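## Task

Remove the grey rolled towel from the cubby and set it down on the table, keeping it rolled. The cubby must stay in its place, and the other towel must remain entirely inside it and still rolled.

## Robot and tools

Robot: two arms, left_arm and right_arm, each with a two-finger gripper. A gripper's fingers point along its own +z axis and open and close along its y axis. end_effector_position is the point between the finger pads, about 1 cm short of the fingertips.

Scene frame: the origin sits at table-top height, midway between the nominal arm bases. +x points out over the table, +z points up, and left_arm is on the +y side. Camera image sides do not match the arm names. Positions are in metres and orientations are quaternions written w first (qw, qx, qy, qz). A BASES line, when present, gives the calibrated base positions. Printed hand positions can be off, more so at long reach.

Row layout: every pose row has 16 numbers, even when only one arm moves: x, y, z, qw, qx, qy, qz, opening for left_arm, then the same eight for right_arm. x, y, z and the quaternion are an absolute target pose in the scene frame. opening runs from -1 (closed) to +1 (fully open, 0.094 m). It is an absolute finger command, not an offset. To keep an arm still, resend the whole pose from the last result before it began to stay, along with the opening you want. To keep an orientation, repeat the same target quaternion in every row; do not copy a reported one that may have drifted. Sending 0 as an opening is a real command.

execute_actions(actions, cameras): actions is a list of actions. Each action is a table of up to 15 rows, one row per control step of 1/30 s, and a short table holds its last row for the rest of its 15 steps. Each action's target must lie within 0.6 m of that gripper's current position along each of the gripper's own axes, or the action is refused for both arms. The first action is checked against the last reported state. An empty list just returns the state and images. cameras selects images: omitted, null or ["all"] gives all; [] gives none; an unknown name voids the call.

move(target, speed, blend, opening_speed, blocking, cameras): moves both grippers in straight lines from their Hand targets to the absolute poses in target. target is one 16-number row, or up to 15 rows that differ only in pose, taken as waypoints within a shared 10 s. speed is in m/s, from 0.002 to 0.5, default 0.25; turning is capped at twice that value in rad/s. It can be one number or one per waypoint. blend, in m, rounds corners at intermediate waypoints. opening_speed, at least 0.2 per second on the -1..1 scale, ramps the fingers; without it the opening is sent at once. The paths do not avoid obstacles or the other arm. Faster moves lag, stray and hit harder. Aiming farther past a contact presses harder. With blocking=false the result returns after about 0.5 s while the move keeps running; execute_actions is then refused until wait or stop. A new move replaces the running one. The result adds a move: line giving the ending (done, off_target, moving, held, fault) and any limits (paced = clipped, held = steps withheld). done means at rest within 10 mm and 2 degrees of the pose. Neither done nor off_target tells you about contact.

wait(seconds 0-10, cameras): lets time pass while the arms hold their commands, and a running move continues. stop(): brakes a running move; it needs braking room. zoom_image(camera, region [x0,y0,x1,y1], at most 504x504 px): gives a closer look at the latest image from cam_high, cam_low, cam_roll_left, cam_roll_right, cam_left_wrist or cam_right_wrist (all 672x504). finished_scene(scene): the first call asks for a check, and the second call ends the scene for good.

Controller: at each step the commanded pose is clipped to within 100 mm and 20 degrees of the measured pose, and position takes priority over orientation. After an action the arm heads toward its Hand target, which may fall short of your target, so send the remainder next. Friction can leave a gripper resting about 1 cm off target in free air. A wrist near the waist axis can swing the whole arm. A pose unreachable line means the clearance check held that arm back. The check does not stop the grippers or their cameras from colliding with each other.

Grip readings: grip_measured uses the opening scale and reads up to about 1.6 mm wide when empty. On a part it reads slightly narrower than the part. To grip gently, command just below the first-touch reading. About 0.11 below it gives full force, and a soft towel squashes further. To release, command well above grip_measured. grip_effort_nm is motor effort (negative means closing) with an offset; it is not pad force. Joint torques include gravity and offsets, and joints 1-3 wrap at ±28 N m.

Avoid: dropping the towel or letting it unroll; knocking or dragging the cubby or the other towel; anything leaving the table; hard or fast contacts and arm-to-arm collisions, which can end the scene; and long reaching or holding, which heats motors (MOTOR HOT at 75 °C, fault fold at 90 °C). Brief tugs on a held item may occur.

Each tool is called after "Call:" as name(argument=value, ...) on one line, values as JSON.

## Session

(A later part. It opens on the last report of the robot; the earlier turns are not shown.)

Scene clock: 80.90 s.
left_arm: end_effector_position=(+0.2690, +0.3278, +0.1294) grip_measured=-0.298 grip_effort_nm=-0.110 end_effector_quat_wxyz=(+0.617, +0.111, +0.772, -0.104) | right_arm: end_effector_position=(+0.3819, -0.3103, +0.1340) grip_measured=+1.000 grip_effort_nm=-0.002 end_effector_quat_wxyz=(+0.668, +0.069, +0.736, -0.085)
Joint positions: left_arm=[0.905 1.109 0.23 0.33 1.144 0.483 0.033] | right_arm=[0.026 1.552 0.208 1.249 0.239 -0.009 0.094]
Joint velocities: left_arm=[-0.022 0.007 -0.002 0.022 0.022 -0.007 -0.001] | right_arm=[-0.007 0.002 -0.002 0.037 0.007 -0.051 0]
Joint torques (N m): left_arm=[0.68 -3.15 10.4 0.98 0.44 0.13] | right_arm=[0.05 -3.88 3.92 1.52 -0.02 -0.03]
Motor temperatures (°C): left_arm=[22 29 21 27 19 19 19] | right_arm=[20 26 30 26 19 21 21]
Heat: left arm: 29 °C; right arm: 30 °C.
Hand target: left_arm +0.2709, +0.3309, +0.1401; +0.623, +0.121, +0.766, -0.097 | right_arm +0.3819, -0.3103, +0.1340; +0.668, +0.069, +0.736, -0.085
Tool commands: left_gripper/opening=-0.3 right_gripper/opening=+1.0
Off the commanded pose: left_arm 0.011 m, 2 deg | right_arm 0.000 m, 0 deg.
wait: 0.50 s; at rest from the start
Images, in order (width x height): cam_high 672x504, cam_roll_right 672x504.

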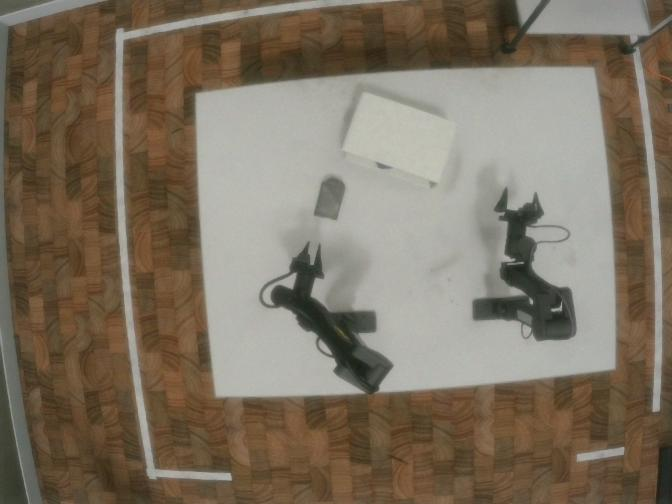

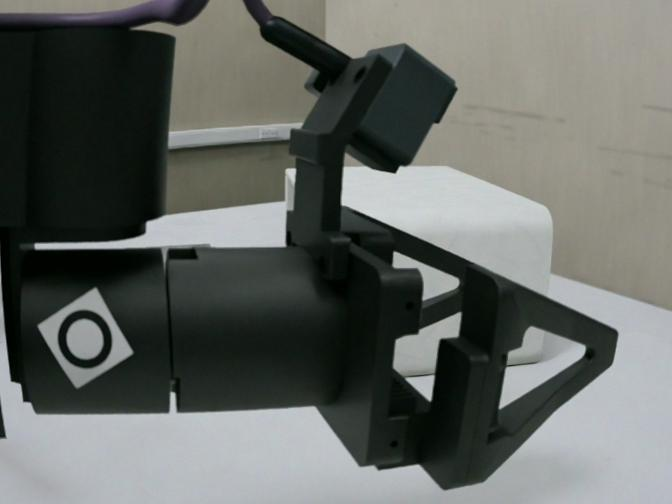

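Call:
move(target=[0.39, 0.272, 0.115, 0.6013, 0.1241, 0.7836, -0.0952, 1, 0.3819, -0.3103, 0.134, 0.668, 0.069, 0.736, -0.085, 1], speed=0.15, cameras=["cam_high","cam_left_wrist"])

Call:
zoom_image(camera="cam_high", region=[280, 150, 400, 240])

Scene clock: 83.93 s.
left_arm: end_effector_position=(+0.3812, +0.2705, +0.1097) grip_measured=+0.998 grip_effort_nm=0.100 end_effector_quat_wxyz=(+0.595, +0.125, +0.788, -0.097) | right_arm: end_effector_position=(+0.3819, -0.3103, +0.1340) grip_measured=+1.000 grip_effort_nm=0.002 end_effector_quat_wxyz=(+0.668, +0.069, +0.736, -0.085)
Joint positions: left_arm=[0.33 1.535 0.374 0.823 0.607 0.193 0.094] | right_arm=[0.026 1.552 0.208 1.249 0.239 -0.009 0.094]
Joint velocities: left_arm=[0.002 0.002 0.012 -0.022 -0.007 0.022 0] | right_arm=[-0.002 -0.022 0.002 -0.066 0.007 -0.051 0]
Joint torques (N m): left_arm=[-0.83 -4.08 9.18 1.79 0.01 -0.07] | right_arm=[0.03 -3.89 3.93 1.52 -0.02 -0.03]
Motor temperatures (°C): left_arm=[22 29 21 27 19 19 19] | right_arm=[20 26 30 26 19 21 21]
Heat: left arm: 29 °C; right arm: 30 °C.
Hand target: left_arm +0.3889, +0.2709, +0.1146; +0.600, +0.124, +0.784, -0.097 | right_arm +0.3819, -0.3103, +0.1340; +0.668, +0.069, +0.736, -0.085
Off the commanded pose: left_arm 0.010 m, 1 deg | right_arm 0.000 m, 0 deg.
move: done
Images, in order (width x height): cam_high 672x504, cam_left_wrist 672x504.

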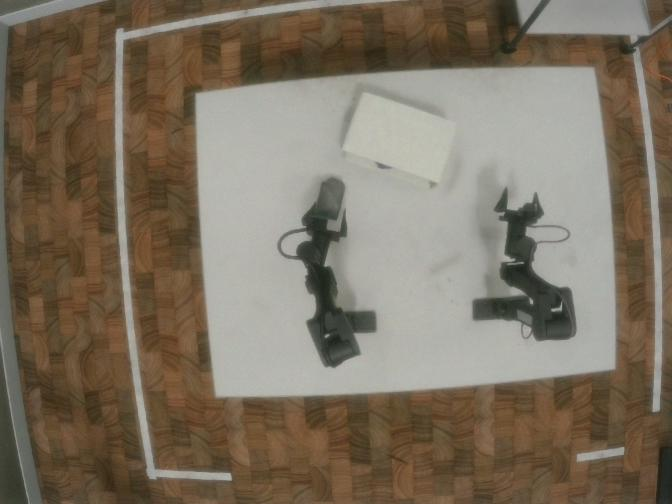

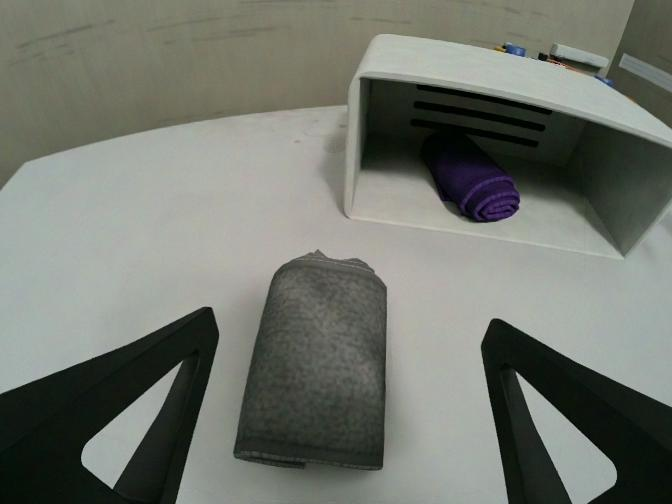

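Scaled by 4.200 from the camera's 672x504 image, which has a finer 960x720 frame.

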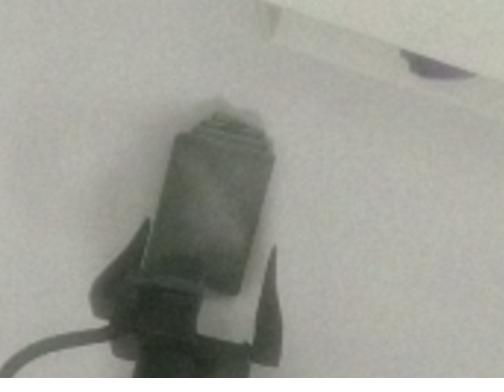

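Call:
move(target=[[0.395, 0.279, 0.08, 0.6013, 0.1241, 0.7836, -0.0952, 1, 0.3819, -0.3103, 0.134, 0.668, 0.069, 0.736, -0.085, 1],[0.395, 0.279, 0.06, 0.6013, 0.1241, 0.7836, -0.0952, 1, 0.3819, -0.3103, 0.134, 0.668, 0.069, 0.736, -0.085, 1]], speed=0.05, cameras=["cam_high","cam_left_wrist"])

Call:
zoom_image(camera="cam_high", region=[280, 150, 400, 240])

Scene clock: 86.73 s.
left_arm: end_effector_position=(+0.3948, +0.2769, +0.0648) grip_measured=+0.998 grip_effort_nm=0.105 end_effector_quat_wxyz=(+0.604, +0.126, +0.782, -0.091) | right_arm: end_effector_position=(+0.3819, -0.3103, +0.1340) grip_measured=+1.000 grip_effort_nm=-0.002 end_effector_quat_wxyz=(+0.668, +0.069, +0.736, -0.085)
Joint positions: left_arm=[0.335 1.866 0.374 1.179 0.606 0.192 0.094] | right_arm=[0.026 1.552 0.208 1.249 0.239 -0.009 0.094]
Joint velocities: left_arm=[0.002 -0.017 -0.007 -0.037 0.022 0.007 0.001] | right_arm=[-0.002 -0.012 0.012 0.037 -0.022 -0.022 0]
Joint torques (N m): left_arm=[0.92 -5.44 5.05 1.69 0.24 0.02] | right_arm=[0.05 -3.89 3.92 1.52 -0.02 -0.03]
Motor temperatures (°C): left_arm=[22 29 22 28 19 19 19] | right_arm=[20 26 30 27 19 21 21]
Heat: left arm: 29 °C; right arm: 30 °C.
Hand target: left_arm +0.3947, +0.2787, +0.0602; +0.601, +0.124, +0.784, -0.095 | right_arm +0.3819, -0.3103, +0.1340; +0.668, +0.069, +0.736, -0.085
Off the commanded pose: left_arm 0.005 m, 1 deg | right_arm 0.000 m, 0 deg.
move: done
Images, in order (width x height): cam_high 672x504, cam_left_wrist 672x504.

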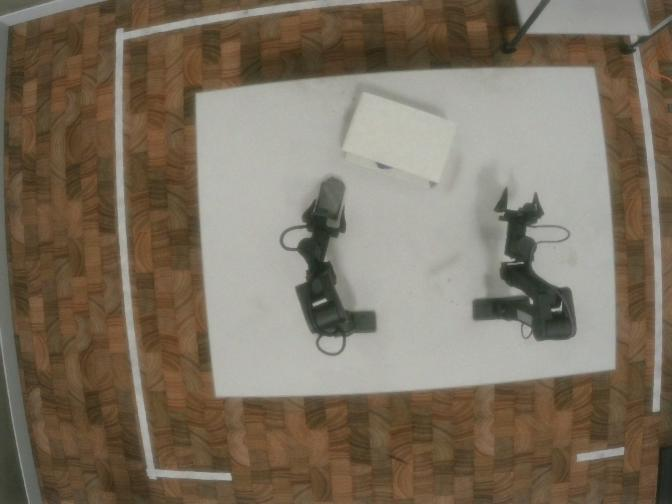

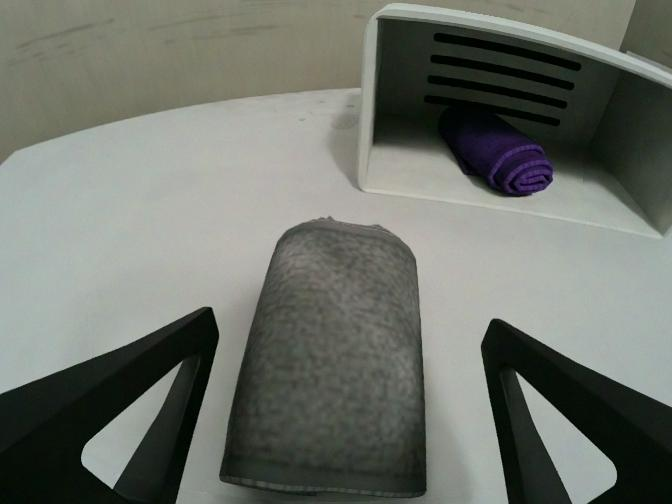

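Scaled by 4.200 from the camera's 672x504 image, which has a finer 960x720 frame.

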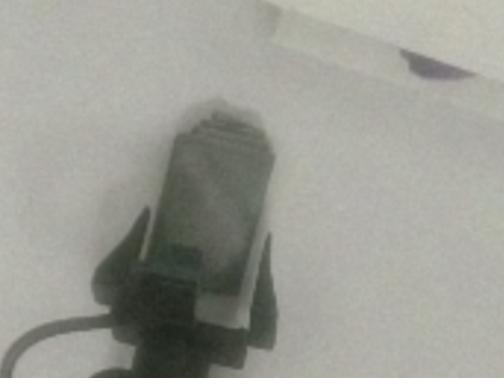

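Call:
move(target=[0.41, 0.277, 0.028, 0.6013, 0.1241, 0.7836, -0.0952, 1, 0.3819, -0.3103, 0.134, 0.668, 0.069, 0.736, -0.085, 1], speed=0.05, cameras=["cam_left_wrist"])

Call:
move(target=[0.41, 0.277, 0.028, 0.6013, 0.1241, 0.7836, -0.0952, 0.3, 0.3819, -0.3103, 0.134, 0.668, 0.069, 0.736, -0.085, 1], opening_speed=0.5, cameras=["cam_left_wrist"])

Scene clock: 88.60 s.
left_arm: end_effector_position=(+0.4053, +0.2778, +0.0315) grip_measured=+0.998 grip_effort_nm=0.095 end_effector_quat_wxyz=(+0.602, +0.127, +0.783, -0.093) | right_arm: end_effector_position=(+0.3819, -0.3103, +0.1340) grip_measured=+1.000 grip_effort_nm=-0.002 end_effector_quat_wxyz=(+0.668, +0.069, +0.736, -0.085)
Joint positions: left_arm=[0.327 2.082 0.421 1.342 0.601 0.192 0.094] | right_arm=[0.026 1.552 0.208 1.249 0.239 -0.009 0.094]
Joint velocities: left_arm=[-0.002 0.002 0.007 0.022 0.007 -0.007 0] | right_arm=[-0.007 -0.002 0.002 0.007 -0.007 -0.007 0]
Joint torques (N m): left_arm=[-0.81 -6.34 5.2 1.74 0.01 -0.08] | right_arm=[0.03 -3.9 3.93 1.52 -0.02 -0.03]
Motor temperatures (°C): left_arm=[22 29 21 28 19 19 19] | right_arm=[20 26 30 27 19 21 21]
Heat: left arm: 29 °C; right arm: 30 °C.
Hand target: left_arm +0.4096, +0.2769, +0.0281; +0.601, +0.124, +0.784, -0.095 | right_arm +0.3819, -0.3103, +0.1340; +0.668, +0.069, +0.736, -0.085
Off the commanded pose: left_arm 0.006 m, 0 deg | right_arm 0.000 m, 0 deg.
move: done
Images, in order (width x height): cam_left_wrist 672x504.

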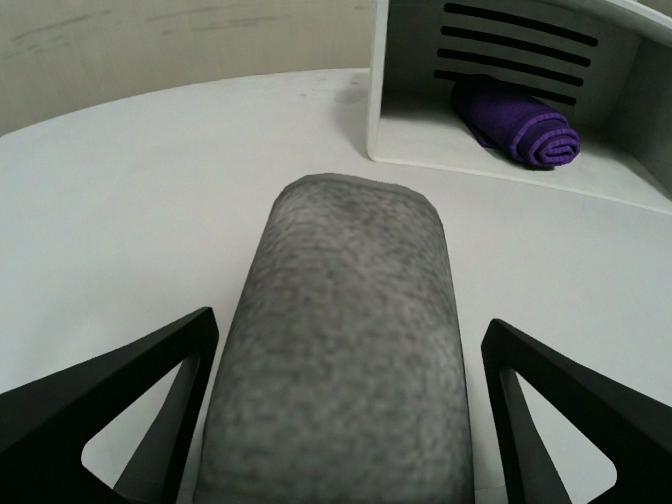

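Scene clock: 90.20 s.
left_arm: end_effector_position=(+0.4057, +0.2780, +0.0327) grip_measured=+0.302 grip_effort_nm=-0.129 end_effector_quat_wxyz=(+0.604, +0.128, +0.781, -0.092) | right_arm: end_effector_position=(+0.3819, -0.3103, +0.1340) grip_measured=+1.000 grip_effort_nm=-0.002 end_effector_quat_wxyz=(+0.668, +0.069, +0.736, -0.085)
Joint positions: left_arm=[0.327 2.082 0.421 1.348 0.601 0.192 0.061] | right_arm=[0.026 1.552 0.208 1.249 0.239 -0.009 0.094]
Joint velocities: left_arm=[-0.017 0.007 -0.017 0.022 -0.066 -0.037 -0.001] | right_arm=[0.002 -0.002 -0.007 -0.051 0.007 -0.051 0]
Joint torques (N m): left_arm=[-0.81 -6.28 5.27 1.69 0.02 -0.08] | right_arm=[0.02 -3.89 3.9 1.52 -0.02 -0.03]
Motor temperatures (°C): left_arm=[22 29 21 28 19 19 19] | right_arm=[20 26 30 27 19 21 21]
Heat: left arm: 29 °C; right arm: 30 °C.
Hand target: left_arm +0.4098, +0.2769, +0.0281; +0.601, +0.124, +0.784, -0.095 | right_arm +0.3819, -0.3103, +0.1340; +0.668, +0.069, +0.736, -0.085
Off the commanded pose: left_arm 0.006 m, 1 deg | right_arm 0.000 m, 0 deg.
move: done
Images, in order (width x height): cam_left_wrist 672x504.

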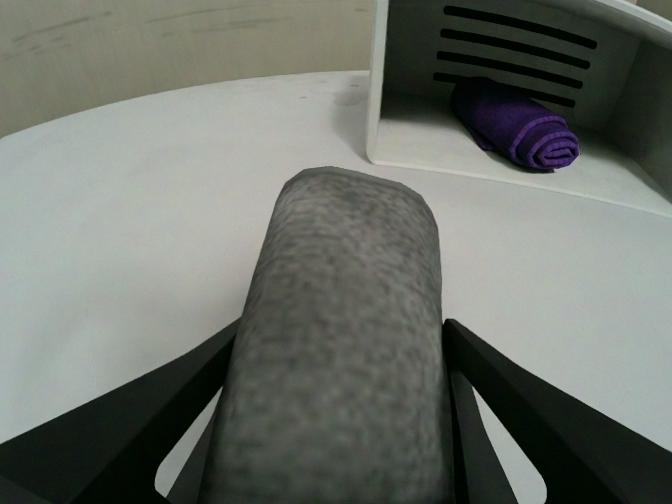

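Call:
move(target=[0.41, 0.277, 0.028, 0.6013, 0.1241, 0.7836, -0.0952, 0.17, 0.3819, -0.3103, 0.134, 0.668, 0.069, 0.736, -0.085, 1], opening_speed=0.4, cameras=[])

Call:
move(target=[0.41, 0.277, 0.028, 0.6013, 0.1241, 0.7836, -0.0952, 1, 0.3819, -0.3103, 0.134, 0.668, 0.069, 0.736, -0.085, 1], opening_speed=0.6, cameras=["cam_left_wrist"])

Call:
move(target=[[0.325, 0.305, 0.05, 0.6013, 0.1241, 0.7836, -0.0952, 1, 0.3819, -0.3103, 0.134, 0.668, 0.069, 0.736, -0.085, 1],[0.285, 0.32, 0.13, 0.6013, 0.1241, 0.7836, -0.0952, 1, 0.3819, -0.3103, 0.134, 0.668, 0.069, 0.736, -0.085, 1]], speed=0.12, blend=0.02, cameras=["cam_left_wrist","cam_high","cam_low","cam_roll_left"])

Call:
zoom_image(camera="cam_left_wrist", region=[220, 130, 520, 400])

Call:
zoom_image(camera="cam_high", region=[290, 80, 500, 240])

Scene clock: 91.77 s.
left_arm: end_effector_position=(+0.4062, +0.2781, +0.0342) grip_measured=+0.172 grip_effort_nm=-0.129 end_effector_quat_wxyz=(+0.607, +0.128, +0.779, -0.091) | right_arm: end_effector_position=(+0.3819, -0.3103, +0.1340) grip_measured=+1.000 grip_effort_nm=-0.002 end_effector_quat_wxyz=(+0.668, +0.069, +0.736, -0.085)
Joint positions: left_arm=[0.327 2.082 0.421 1.355 0.601 0.191 0.055] | right_arm=[0.026 1.552 0.208 1.249 0.239 -0.009 0.094]
Joint velocities: left_arm=[0.017 -0.007 -0.012 -0.007 -0.095 0.007 0] | right_arm=[0.002 -0.002 -0.007 -0.066 0.037 0.037 0]
Joint torques (N m): left_arm=[-0.8 -6.3 5.24 1.61 0.01 -0.08] | right_arm=[0.05 -3.89 3.9 1.52 -0.02 -0.03]
Motor temperatures (°C): left_arm=[22 29 21 28 19 19 19] | right_arm=[20 26 30 27 19 21 21]
Heat: left arm: 29 °C; right arm: 30 °C.
Hand target: left_arm +0.4097, +0.2769, +0.0280; +0.601, +0.124, +0.784, -0.095 | right_arm +0.3819, -0.3103, +0.1340; +0.668, +0.069, +0.736, -0.085
Off the commanded pose: left_arm 0.007 m, 1 deg | right_arm 0.000 m, 0 deg.
move: done
No camera images: "cameras" was empty.

Scene clock: 93.37 s.
left_arm: end_effector_position=(+0.4062, +0.2782, +0.0342) grip_measured=+0.998 grip_effort_nm=0.100 end_effector_quat_wxyz=(+0.607, +0.128, +0.779, -0.091) | right_arm: end_effector_position=(+0.3819, -0.3103, +0.1340) grip_measured=+1.000 grip_effort_nm=0.002 end_effector_quat_wxyz=(+0.668, +0.069, +0.736, -0.085)
Joint positions: left_arm=[0.327 2.082 0.421 1.355 0.601 0.191 0.094] | right_arm=[0.026 1.552 0.208 1.249 0.239 -0.009 0.094]
Joint velocities: left_arm=[-0.007 -0.017 -0.017 0.007 -0.022 -0.081 0.001] | right_arm=[-0.002 -0.007 -0.017 -0.051 0.022 0.022 0]
Joint torques (N m): left_arm=[-0.81 -6.28 5.26 1.61 0.02 -0.07] | right_arm=[0.03 -3.86 3.93 1.52 -0.01 -0.03]
Motor temperatures (°C): left_arm=[22 29 21 28 19 19 19] | right_arm=[20 26 30 27 19 21 21]
Heat: left arm: 29 °C; right arm: 30 °C.
Hand target: left_arm +0.4097, +0.2770, +0.0281; +0.601, +0.124, +0.784, -0.095 | right_arm +0.3819, -0.3103, +0.1340; +0.668, +0.069, +0.736, -0.085
Off the commanded pose: left_arm 0.007 m, 1 deg | right_arm 0.000 m, 0 deg.
move: done
Images, in order (width x height): cam_left_wrist 672x504.

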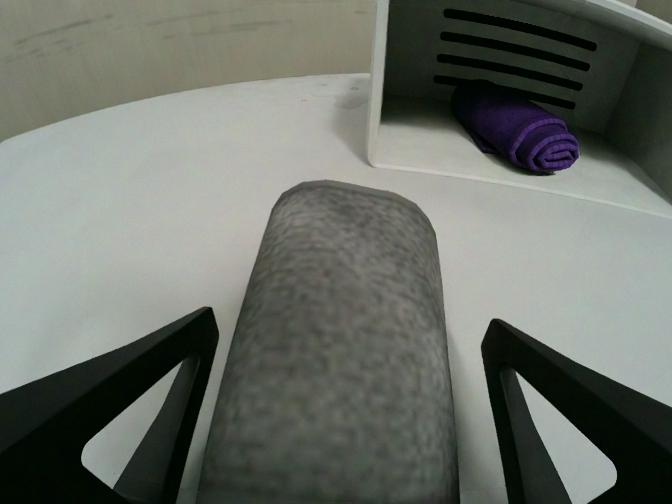

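Scene clock: 96.17 s.
left_arm: end_effector_position=(+0.2833, +0.3182, +0.1191) grip_measured=+0.998 grip_effort_nm=0.100 end_effector_quat_wxyz=(+0.596, +0.114, +0.788, -0.101) | right_arm: end_effector_position=(+0.3819, -0.3103, +0.1340) grip_measured=+1.000 grip_effort_nm=0.002 end_effector_quat_wxyz=(+0.668, +0.069, +0.736, -0.085)
Joint positions: left_arm=[0.791 1.138 0.235 0.364 1.021 0.447 0.094] | right_arm=[0.026 1.552 0.208 1.249 0.239 -0.009 0.094]
Joint velocities: left_arm=[0.017 0.002 -0.002 0.007 -0.022 0.022 0.001] | right_arm=[-0.002 0.012 -0.027 -0.125 0.007 0.051 0]
Joint torques (N m): left_arm=[0.43 -3.54 10.39 1.05 0.39 0.12] | right_arm=[0.03 -3.88 3.9 1.52 -0.02 -0.03]
Motor temperatures (°C): left_arm=[22 29 21 28 19 19 19] | right_arm=[20 26 30 27 19 21 21]
Heat: left arm: 29 °C; right arm: 30 °C.
Hand target: left_arm +0.2861, +0.3210, +0.1301; +0.603, +0.124, +0.782, -0.094 | right_arm +0.3819, -0.3103, +0.1340; +0.668, +0.069, +0.736, -0.085
Off the commanded pose: left_arm 0.011 m, 2 deg | right_arm 0.000 m, 0 deg.
move: off_target (left_arm)
Images, in order (width x height): cam_high 672x504, cam_low 672x504, cam_roll_left 672x504, cam_left_wrist 672x504.

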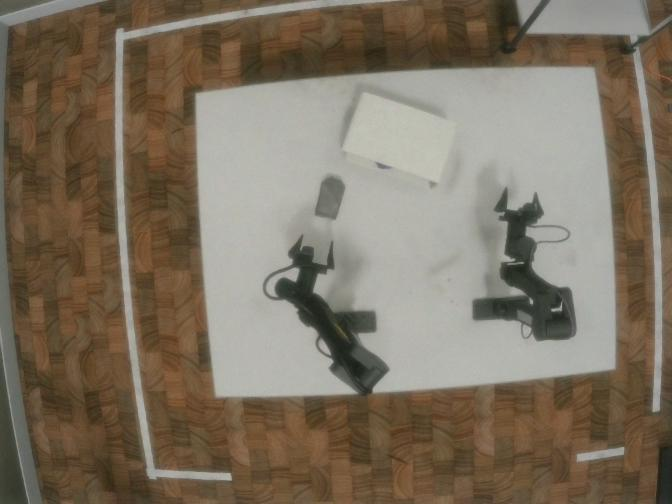

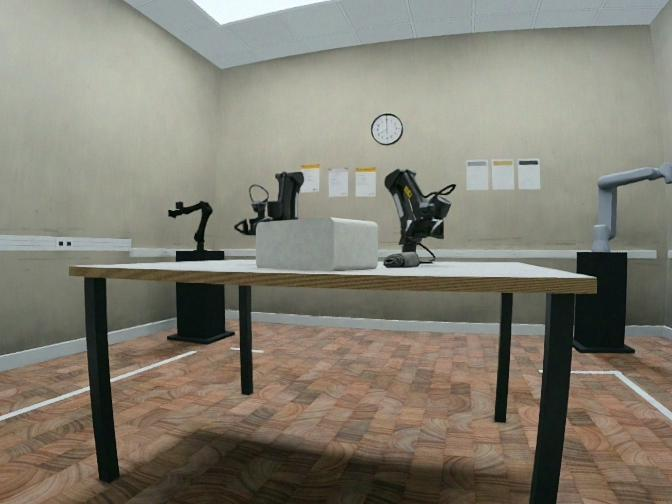

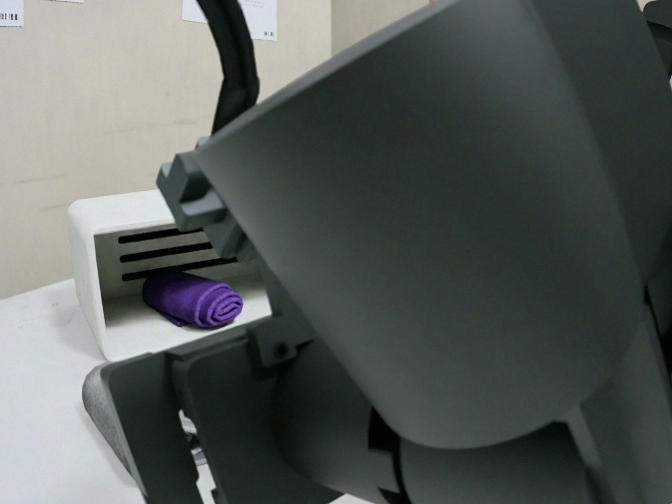

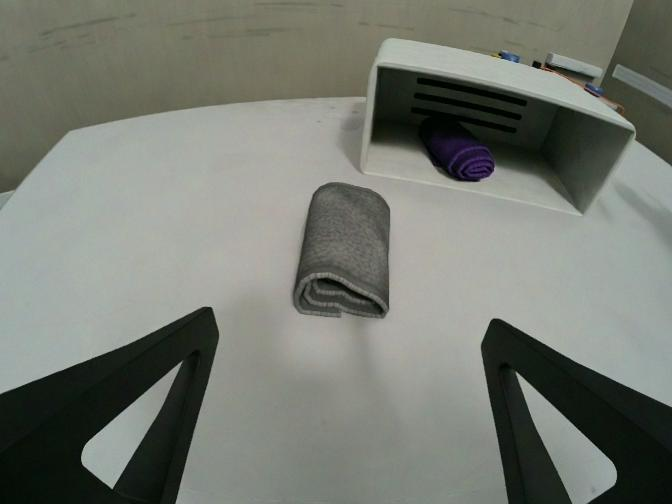

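Scaled by 1.680 from the camera's 672x504 image, which has a finer 960x720 frame.

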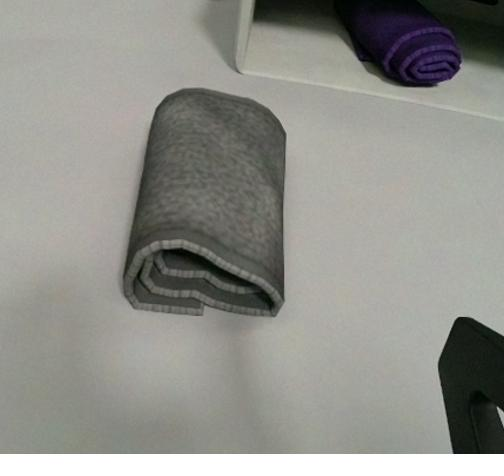

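Scaled by 2.400 from the camera's 672x504 image, which has a finer 960x720 frame.

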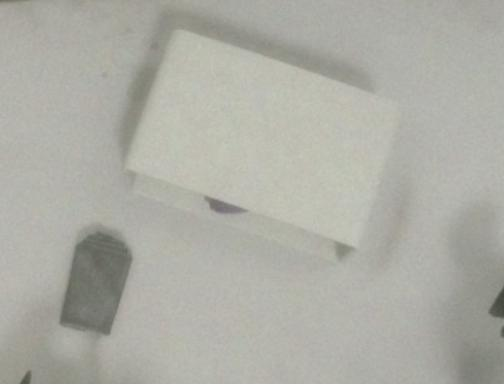

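Call:
move(target=[0.285, 0.32, 0.13, 0.6013, 0.1241, 0.7836, -0.0952, 1, 0.345, -0.035, 0.085, 0.6177, 0.1483, 0.7628, -0.1201, 0.3], speed=0.2, cameras=["cam_right_wrist","cam_high","cam_roll_right"])

Call:
zoom_image(camera="cam_high", region=[290, 80, 500, 240])

Scene clock: 103.10 s.
left_arm: end_effector_position=(+0.2824, +0.3173, +0.1192) grip_measured=+0.998 grip_effort_nm=0.100 end_effector_quat_wxyz=(+0.595, +0.114, +0.789, -0.101) | right_arm: end_effector_position=(+0.3414, -0.0425, +0.0804) grip_measured=+0.303 grip_effort_nm=-0.134 end_effector_quat_wxyz=(+0.622, +0.130, +0.761, -0.131)
Joint positions: left_arm=[0.791 1.128 0.235 0.348 1.021 0.452 0.094] | right_arm=[1.059 2.008 0.937 0.122 1.332 0.896 0.061]
Joint velocities: left_arm=[-0.002 0.012 -0.007 -0.007 -0.007 -0.022 -0.001] | right_arm=[-0.007 -0.022 0.002 -0.007 0.051 0.007 -0.001]
Joint torques (N m): left_arm=[0.42 -3.43 10.35 1.06 0.4 0.13] | right_arm=[-0.38 -8.49 6.67 0.64 0.48 0.03]
Motor temperatures (°C): left_arm=[22 28 22 28 19 19 19] | right_arm=[20 27 30 27 19 21 21]
Heat: left arm: 28 °C; right arm: 30 °C.
Hand target: left_arm +0.2850, +0.3199, +0.1299; +0.602, +0.124, +0.783, -0.095 | right_arm +0.3452, -0.0399, +0.0879; +0.626, +0.138, +0.756, -0.129
Off the commanded pose: left_arm 0.011 m, 2 deg | right_arm 0.010 m, 3 deg.
move: off_target (left_arm, right_arm)
Images, in order (width x height): cam_high 672x504, cam_roll_right 672x504, cam_right_wrist 672x504.

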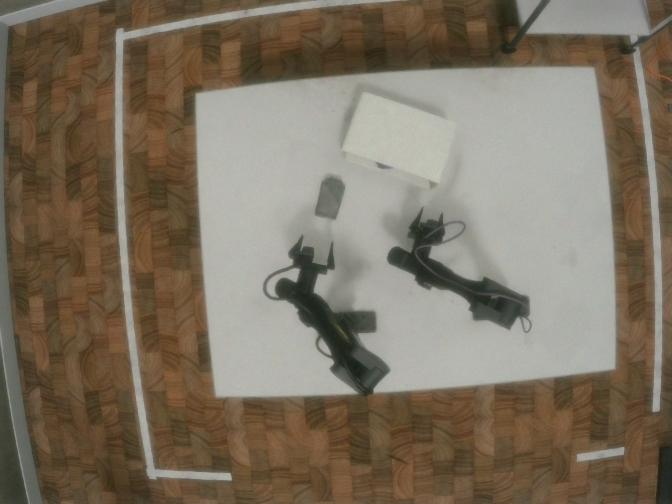

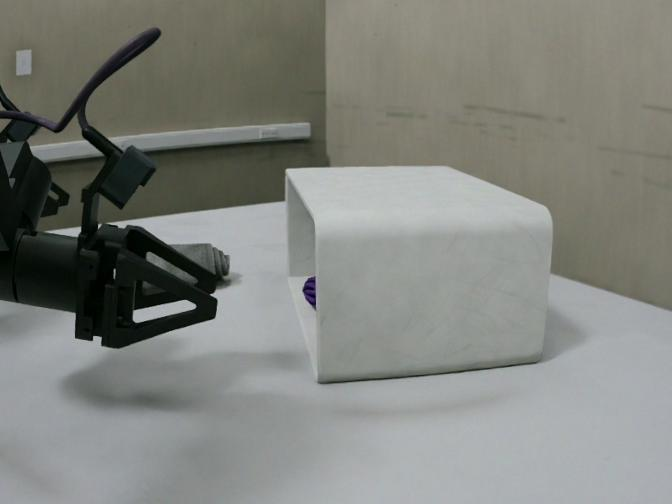

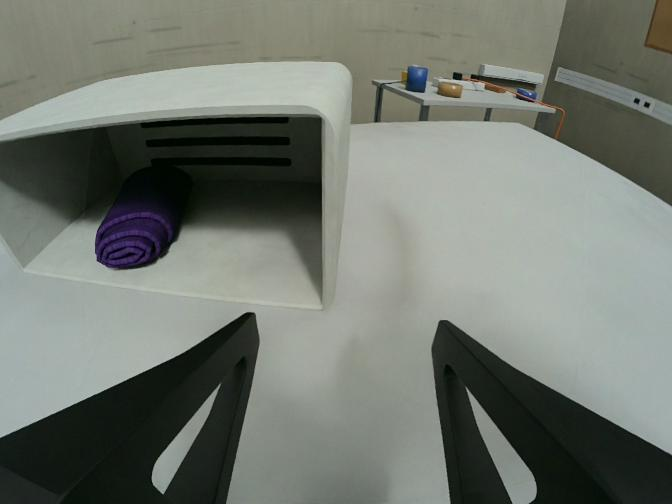

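Scaled by 2.400 from the camera's 672x504 image, which has a finer 960x720 frame.

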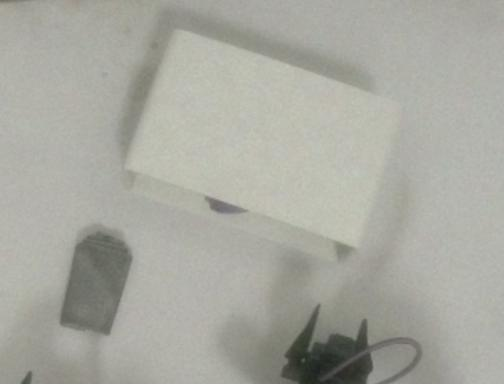

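Call:
move(target=[0.285, 0.32, 0.13, 0.6013, 0.1241, 0.7836, -0.0952, 1, 0.41, -0.06, 0.078, 0.6177, 0.1483, 0.7628, -0.1201, 0.3], speed=0.1, cameras=["cam_right_wrist","cam_high","cam_roll_right"])

Scene clock: 105.23 s.
left_arm: end_effector_position=(+0.2823, +0.3172, +0.1192) grip_measured=+0.998 grip_effort_nm=0.100 end_effector_quat_wxyz=(+0.595, +0.114, +0.789, -0.101) | right_arm: end_effector_position=(+0.4045, -0.0633, +0.0772) grip_measured=+0.303 grip_effort_nm=-0.139 end_effector_quat_wxyz=(+0.613, +0.146, +0.768, -0.119)
Joint positions: left_arm=[0.791 1.127 0.235 0.348 1.021 0.452 0.094] | right_arm=[0.876 2.061 0.944 0.492 1.183 0.583 0.061]
Joint velocities: left_arm=[-0.002 0.002 0.002 0.037 0.007 0.007 -0.001] | right_arm=[0.017 -0.022 -0.002 -0.051 0.037 0.007 0]
Joint torques (N m): left_arm=[0.42 -3.41 10.36 1.06 0.39 0.13] | right_arm=[-0.09 -6.93 6.6 1.18 0.3 -0.08]
Motor temperatures (°C): left_arm=[22 28 22 27 19 19 19] | right_arm=[20 27 30 27 19 21 21]
Heat: left arm: 28 °C; right arm: 30 °C.
Hand target: left_arm +0.2849, +0.3198, +0.1298; +0.602, +0.124, +0.783, -0.095 | right_arm +0.4091, -0.0592, +0.0764; +0.615, +0.149, +0.765, -0.119
Off the commanded pose: left_arm 0.011 m, 2 deg | right_arm 0.006 m, 1 deg.
move: off_target (left_arm)
Images, in order (width x height): cam_high 672x504, cam_roll_right 672x504, cam_right_wrist 672x504.

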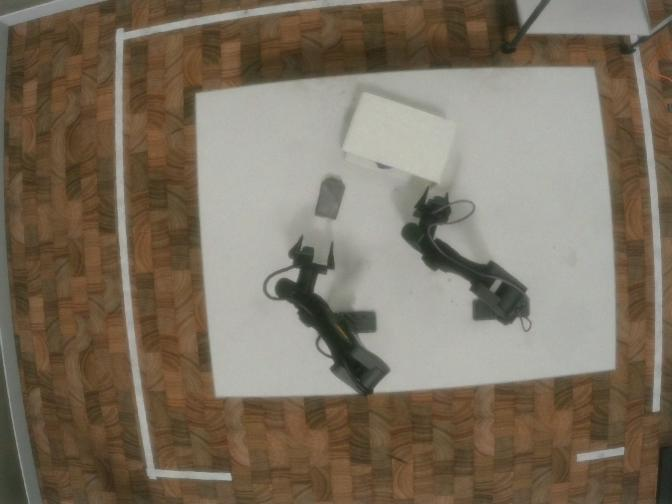

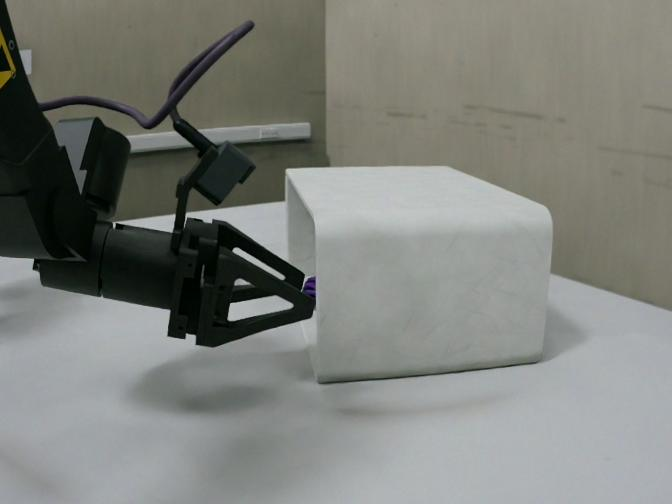

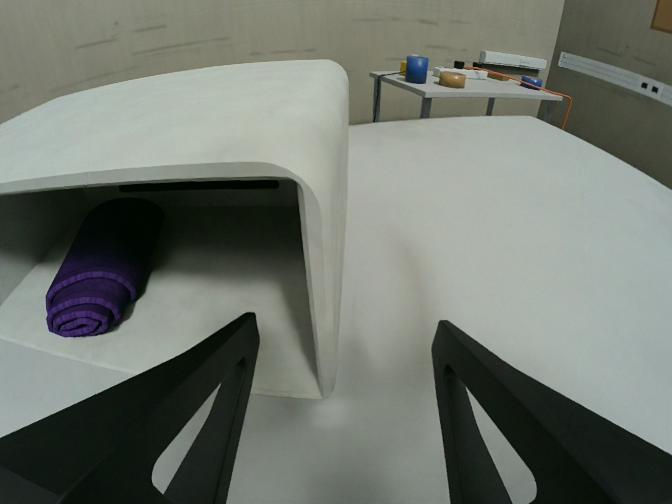

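Call:
move(target=[0.285, 0.32, 0.13, 0.6013, 0.1241, 0.7836, -0.0952, 1, 0.454, -0.071, 0.074, 0.6177, 0.1483, 0.7628, -0.1201, 0.3], speed=0.06, cameras=["cam_right_wrist","cam_roll_right"])

Call:
zoom_image(camera="cam_right_wrist", region=[200, 200, 480, 500])

Scene clock: 107.23 s.
left_arm: end_effector_position=(+0.2823, +0.3172, +0.1192) grip_measured=+0.998 grip_effort_nm=0.100 end_effector_quat_wxyz=(+0.595, +0.114, +0.789, -0.101) | right_arm: end_effector_position=(+0.4478, -0.0739, +0.0740) grip_measured=+0.303 grip_effort_nm=-0.129 end_effector_quat_wxyz=(+0.613, +0.146, +0.767, -0.121)
Joint positions: left_arm=[0.791 1.127 0.235 0.348 1.021 0.452 0.094] | right_arm=[0.773 2.14 1.02 0.619 1.098 0.447 0.061]
Joint velocities: left_arm=[-0.007 -0.002 -0.002 -0.037 0.022 -0.051 0] | right_arm=[0.007 0.007 0.002 0.037 -0.051 0.022 0]
Joint torques (N m): left_arm=[0.4 -3.4 10.36 1.06 0.39 0.13] | right_arm=[-0.24 -7.51 6.87 1.27 0.21 -0.08]
Motor temperatures (°C): left_arm=[22 28 23 27 19 19 19] | right_arm=[20 27 30 27 19 21 21]
Heat: left arm: 28 °C; right arm: 30 °C.
Hand target: left_arm +0.2850, +0.3198, +0.1299; +0.602, +0.124, +0.783, -0.095 | right_arm +0.4535, -0.0705, +0.0729; +0.616, +0.149, +0.764, -0.119
Off the commanded pose: left_arm 0.011 m, 2 deg | right_arm 0.007 m, 1 deg.
move: off_target (left_arm)
Images, in order (width x height): cam_roll_right 672x504, cam_right_wrist 672x504.

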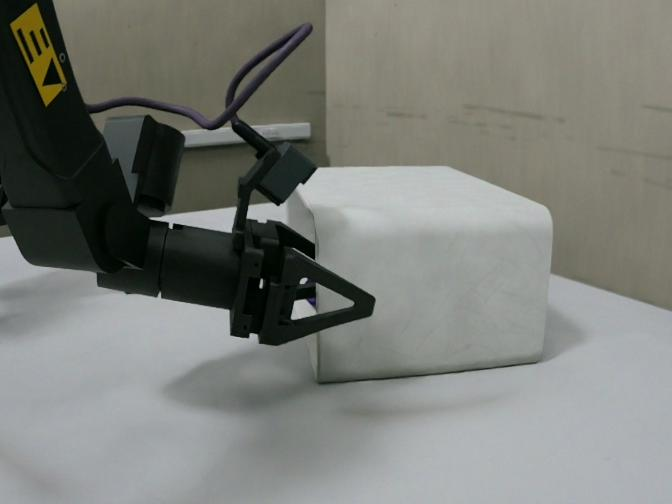

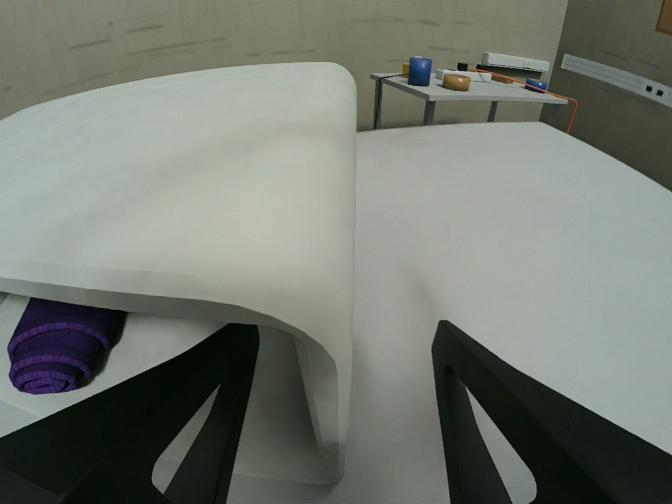

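Scaled by 1.680 from the camera's 672x504 image, which has a finer 960x720 frame.

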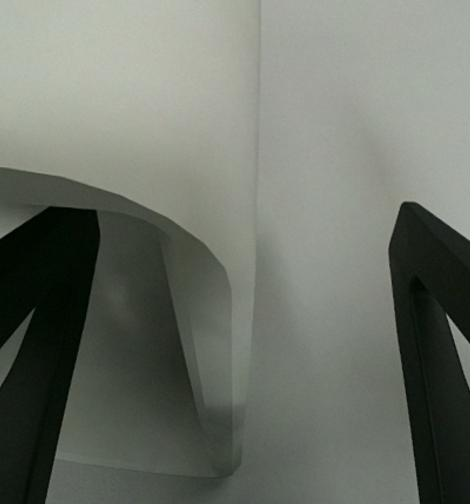

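Call:
move(target=[0.285, 0.32, 0.13, 0.6013, 0.1241, 0.7836, -0.0952, 1, 0.456, -0.071, 0.057, 0.6177, 0.1483, 0.7628, -0.1201, 0.3], speed=0.05, cameras=[])

Call:
move(target=[0.285, 0.32, 0.13, 0.6013, 0.1241, 0.7836, -0.0952, 1, 0.456, -0.071, 0.057, 0.6177, 0.1483, 0.7628, -0.1201, -0.6], opening_speed=0.6, cameras=["cam_right_wrist","cam_roll_right","cam_high"])

Call:
zoom_image(camera="cam_right_wrist", region=[200, 200, 480, 500])

Scene clock: 109.00 s.
left_arm: end_effector_position=(+0.2823, +0.3172, +0.1192) grip_measured=+0.998 grip_effort_nm=0.100 end_effector_quat_wxyz=(+0.595, +0.114, +0.789, -0.101) | right_arm: end_effector_position=(+0.4492, -0.0721, +0.0582) grip_measured=+0.303 grip_effort_nm=-0.134 end_effector_quat_wxyz=(+0.615, +0.143, +0.767, -0.120)
Joint positions: left_arm=[0.791 1.127 0.235 0.348 1.021 0.452 0.094] | right_arm=[0.773 2.195 1.02 0.685 1.095 0.435 0.061]
Joint velocities: left_arm=[0.012 -0.002 -0.007 0.037 0.007 0.037 0] | right_arm=[-0.002 0.007 0.002 -0.022 0.037 0.037 -0.001]
Joint torques (N m): left_arm=[0.42 -3.4 10.36 1.06 0.39 0.12] | right_arm=[-0.61 -7.82 6.53 1.29 0.21 -0.07]
Motor temperatures (°C): left_arm=[22 28 23 27 19 19 19] | right_arm=[20 27 31 27 19 21 21]
Heat: left arm: 28 °C; right arm: 31 °C.
Hand target: left_arm +0.2850, +0.3198, +0.1299; +0.602, +0.124, +0.783, -0.095 | right_arm +0.4555, -0.0713, +0.0569; +0.617, +0.148, +0.763, -0.120
Off the commanded pose: left_arm 0.011 m, 2 deg | right_arm 0.007 m, 1 deg.
move: off_target (left_arm)
No camera images: "cameras" was empty.

Scene clock: 110.70 s.
left_arm: end_effector_position=(+0.2823, +0.3172, +0.1192) grip_measured=+0.998 grip_effort_nm=0.100 end_effector_quat_wxyz=(+0.595, +0.114, +0.789, -0.101) | right_arm: end_effector_position=(+0.4493, -0.0720, +0.0582) grip_measured=-0.597 grip_effort_nm=-0.129 end_effector_quat_wxyz=(+0.615, +0.143, +0.766, -0.120)
Joint positions: left_arm=[0.791 1.127 0.235 0.348 1.021 0.452 0.094] | right_arm=[0.773 2.195 1.02 0.685 1.095 0.435 0.019]
Joint velocities: left_arm=[0.017 -0.012 0.007 -0.007 -0.037 0.066 0] | right_arm=[-0.017 -0.007 0.002 -0.007 0.037 0.051 0.001]
Joint torques (N m): left_arm=[0.42 -3.4 10.36 1.06 0.4 0.13] | right_arm=[-0.59 -7.73 6.64 1.29 0.21 -0.07]
Motor temperatures (°C): left_arm=[22 28 23 27 19 19 19] | right_arm=[20 27 31 27 19 21 21]
Heat: left arm: 28 °C; right arm: 31 °C.
Hand target: left_arm +0.2850, +0.3198, +0.1299; +0.602, +0.124, +0.783, -0.095 | right_arm +0.4558, -0.0711, +0.0569; +0.617, +0.148, +0.763, -0.120
Off the commanded pose: left_arm 0.011 m, 2 deg | right_arm 0.007 m, 1 deg.
move: off_target (left_arm)
Images, in order (width x height): cam_high 672x504, cam_roll_right 672x504, cam_right_wrist 672x504.

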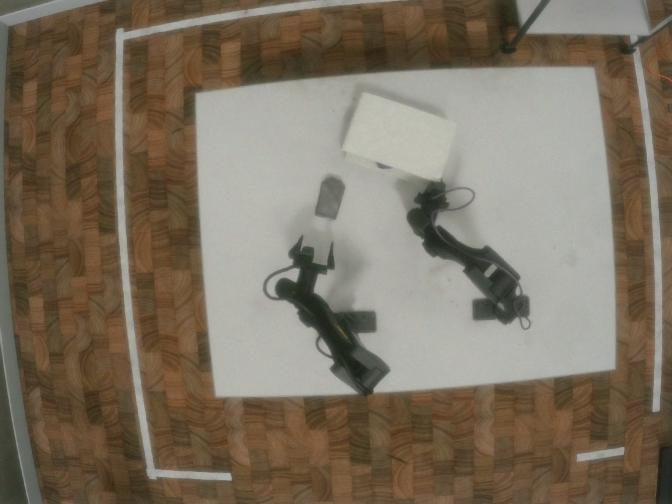

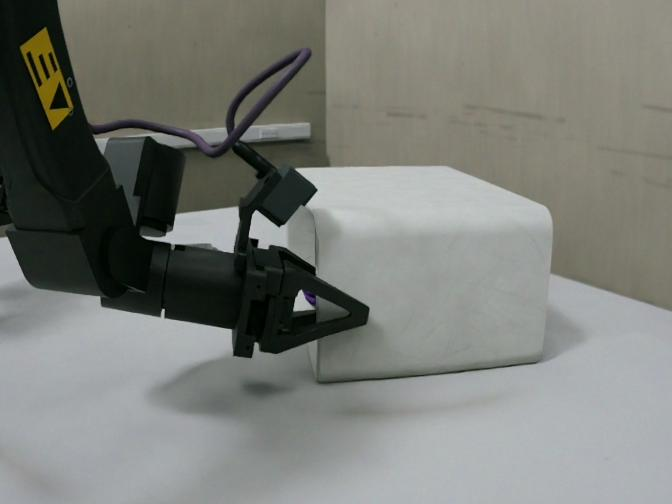

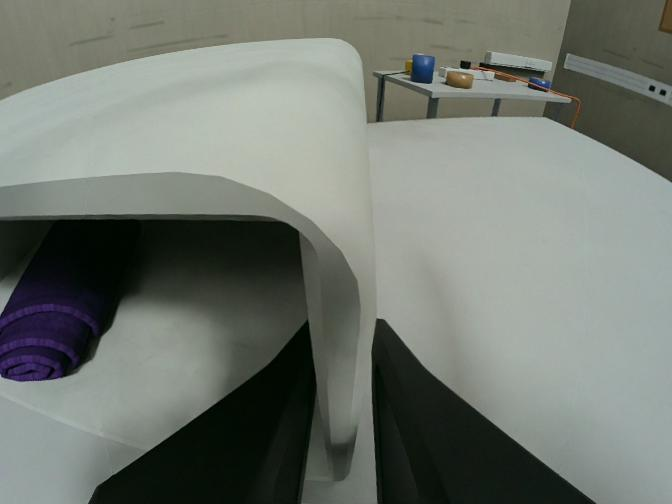

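Scaled by 1.680 from the camera's 672x504 image, which has a finer 960x720 frame.

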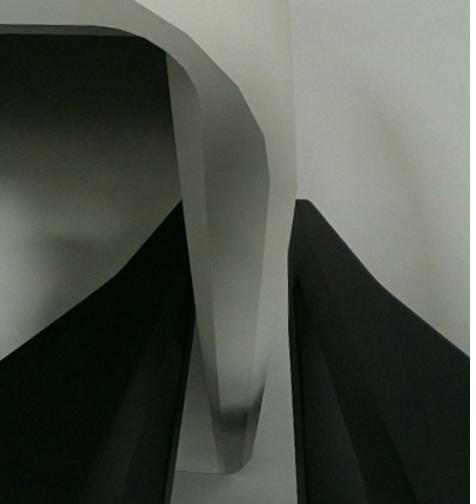

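Call:
move(target=[0.285, 0.32, 0.13, 0.6013, 0.1241, 0.7836, -0.0952, 1, 0.456, -0.071, 0.057, 0.6177, 0.1483, 0.7628, -0.1201, -0.8], opening_speed=0.3, cameras=["cam_right_wrist"])

Call:
zoom_image(camera="cam_right_wrist", region=[200, 200, 480, 500])

Scene clock: 112.17 s.
left_arm: end_effector_position=(+0.2823, +0.3172, +0.1191) grip_measured=+0.998 grip_effort_nm=0.090 end_effector_quat_wxyz=(+0.595, +0.114, +0.789, -0.102) | right_arm: end_effector_position=(+0.4494, -0.0718, +0.0582) grip_measured=-0.797 grip_effort_nm=-0.168 end_effector_quat_wxyz=(+0.615, +0.142, +0.767, -0.119)
Joint positions: left_arm=[0.791 1.127 0.235 0.347 1.021 0.452 0.094] | right_arm=[0.773 2.195 1.02 0.686 1.093 0.433 0.01]
Joint velocities: left_arm=[-0.012 -0.002 0.002 -0.022 -0.051 0.022 0] | right_arm=[-0.007 0.002 0.012 -0.037 -0.037 -0.037 0.001]
Joint torques (N m): left_arm=[0.42 -3.4 10.36 1.06 0.39 0.12] | right_arm=[-0.61 -7.73 6.65 1.28 0.23 -0.05]
Motor temperatures (°C): left_arm=[22 28 23 27 19 19 19] | right_arm=[20 27 31 27 19 21 21]
Heat: left arm: 28 °C; right arm: 31 °C.
Hand target: left_arm +0.2849, +0.3198, +0.1298; +0.601, +0.124, +0.783, -0.095 | right_arm +0.4558, -0.0711, +0.0569; +0.617, +0.148, +0.763, -0.120
Off the commanded pose: left_arm 0.012 m, 2 deg | right_arm 0.007 m, 1 deg.
move: off_target (left_arm)
Images, in order (width x height): cam_right_wrist 672x504.

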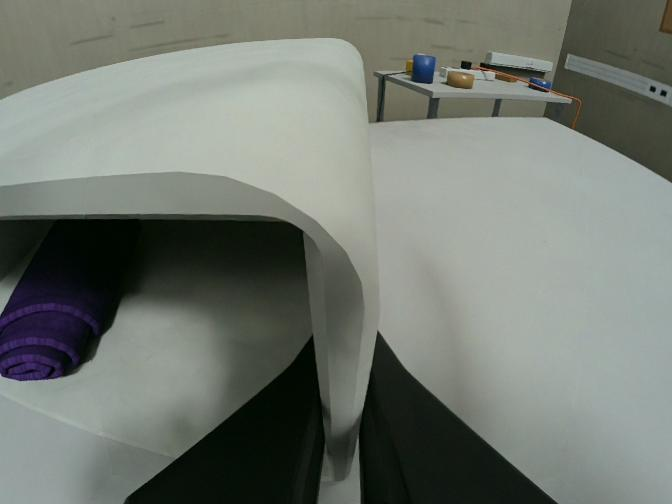

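Scaled by 1.680 from the camera's 672x504 image, which has a finer 960x720 frame.

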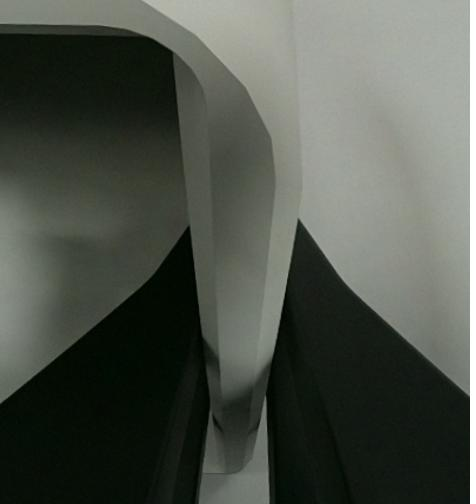

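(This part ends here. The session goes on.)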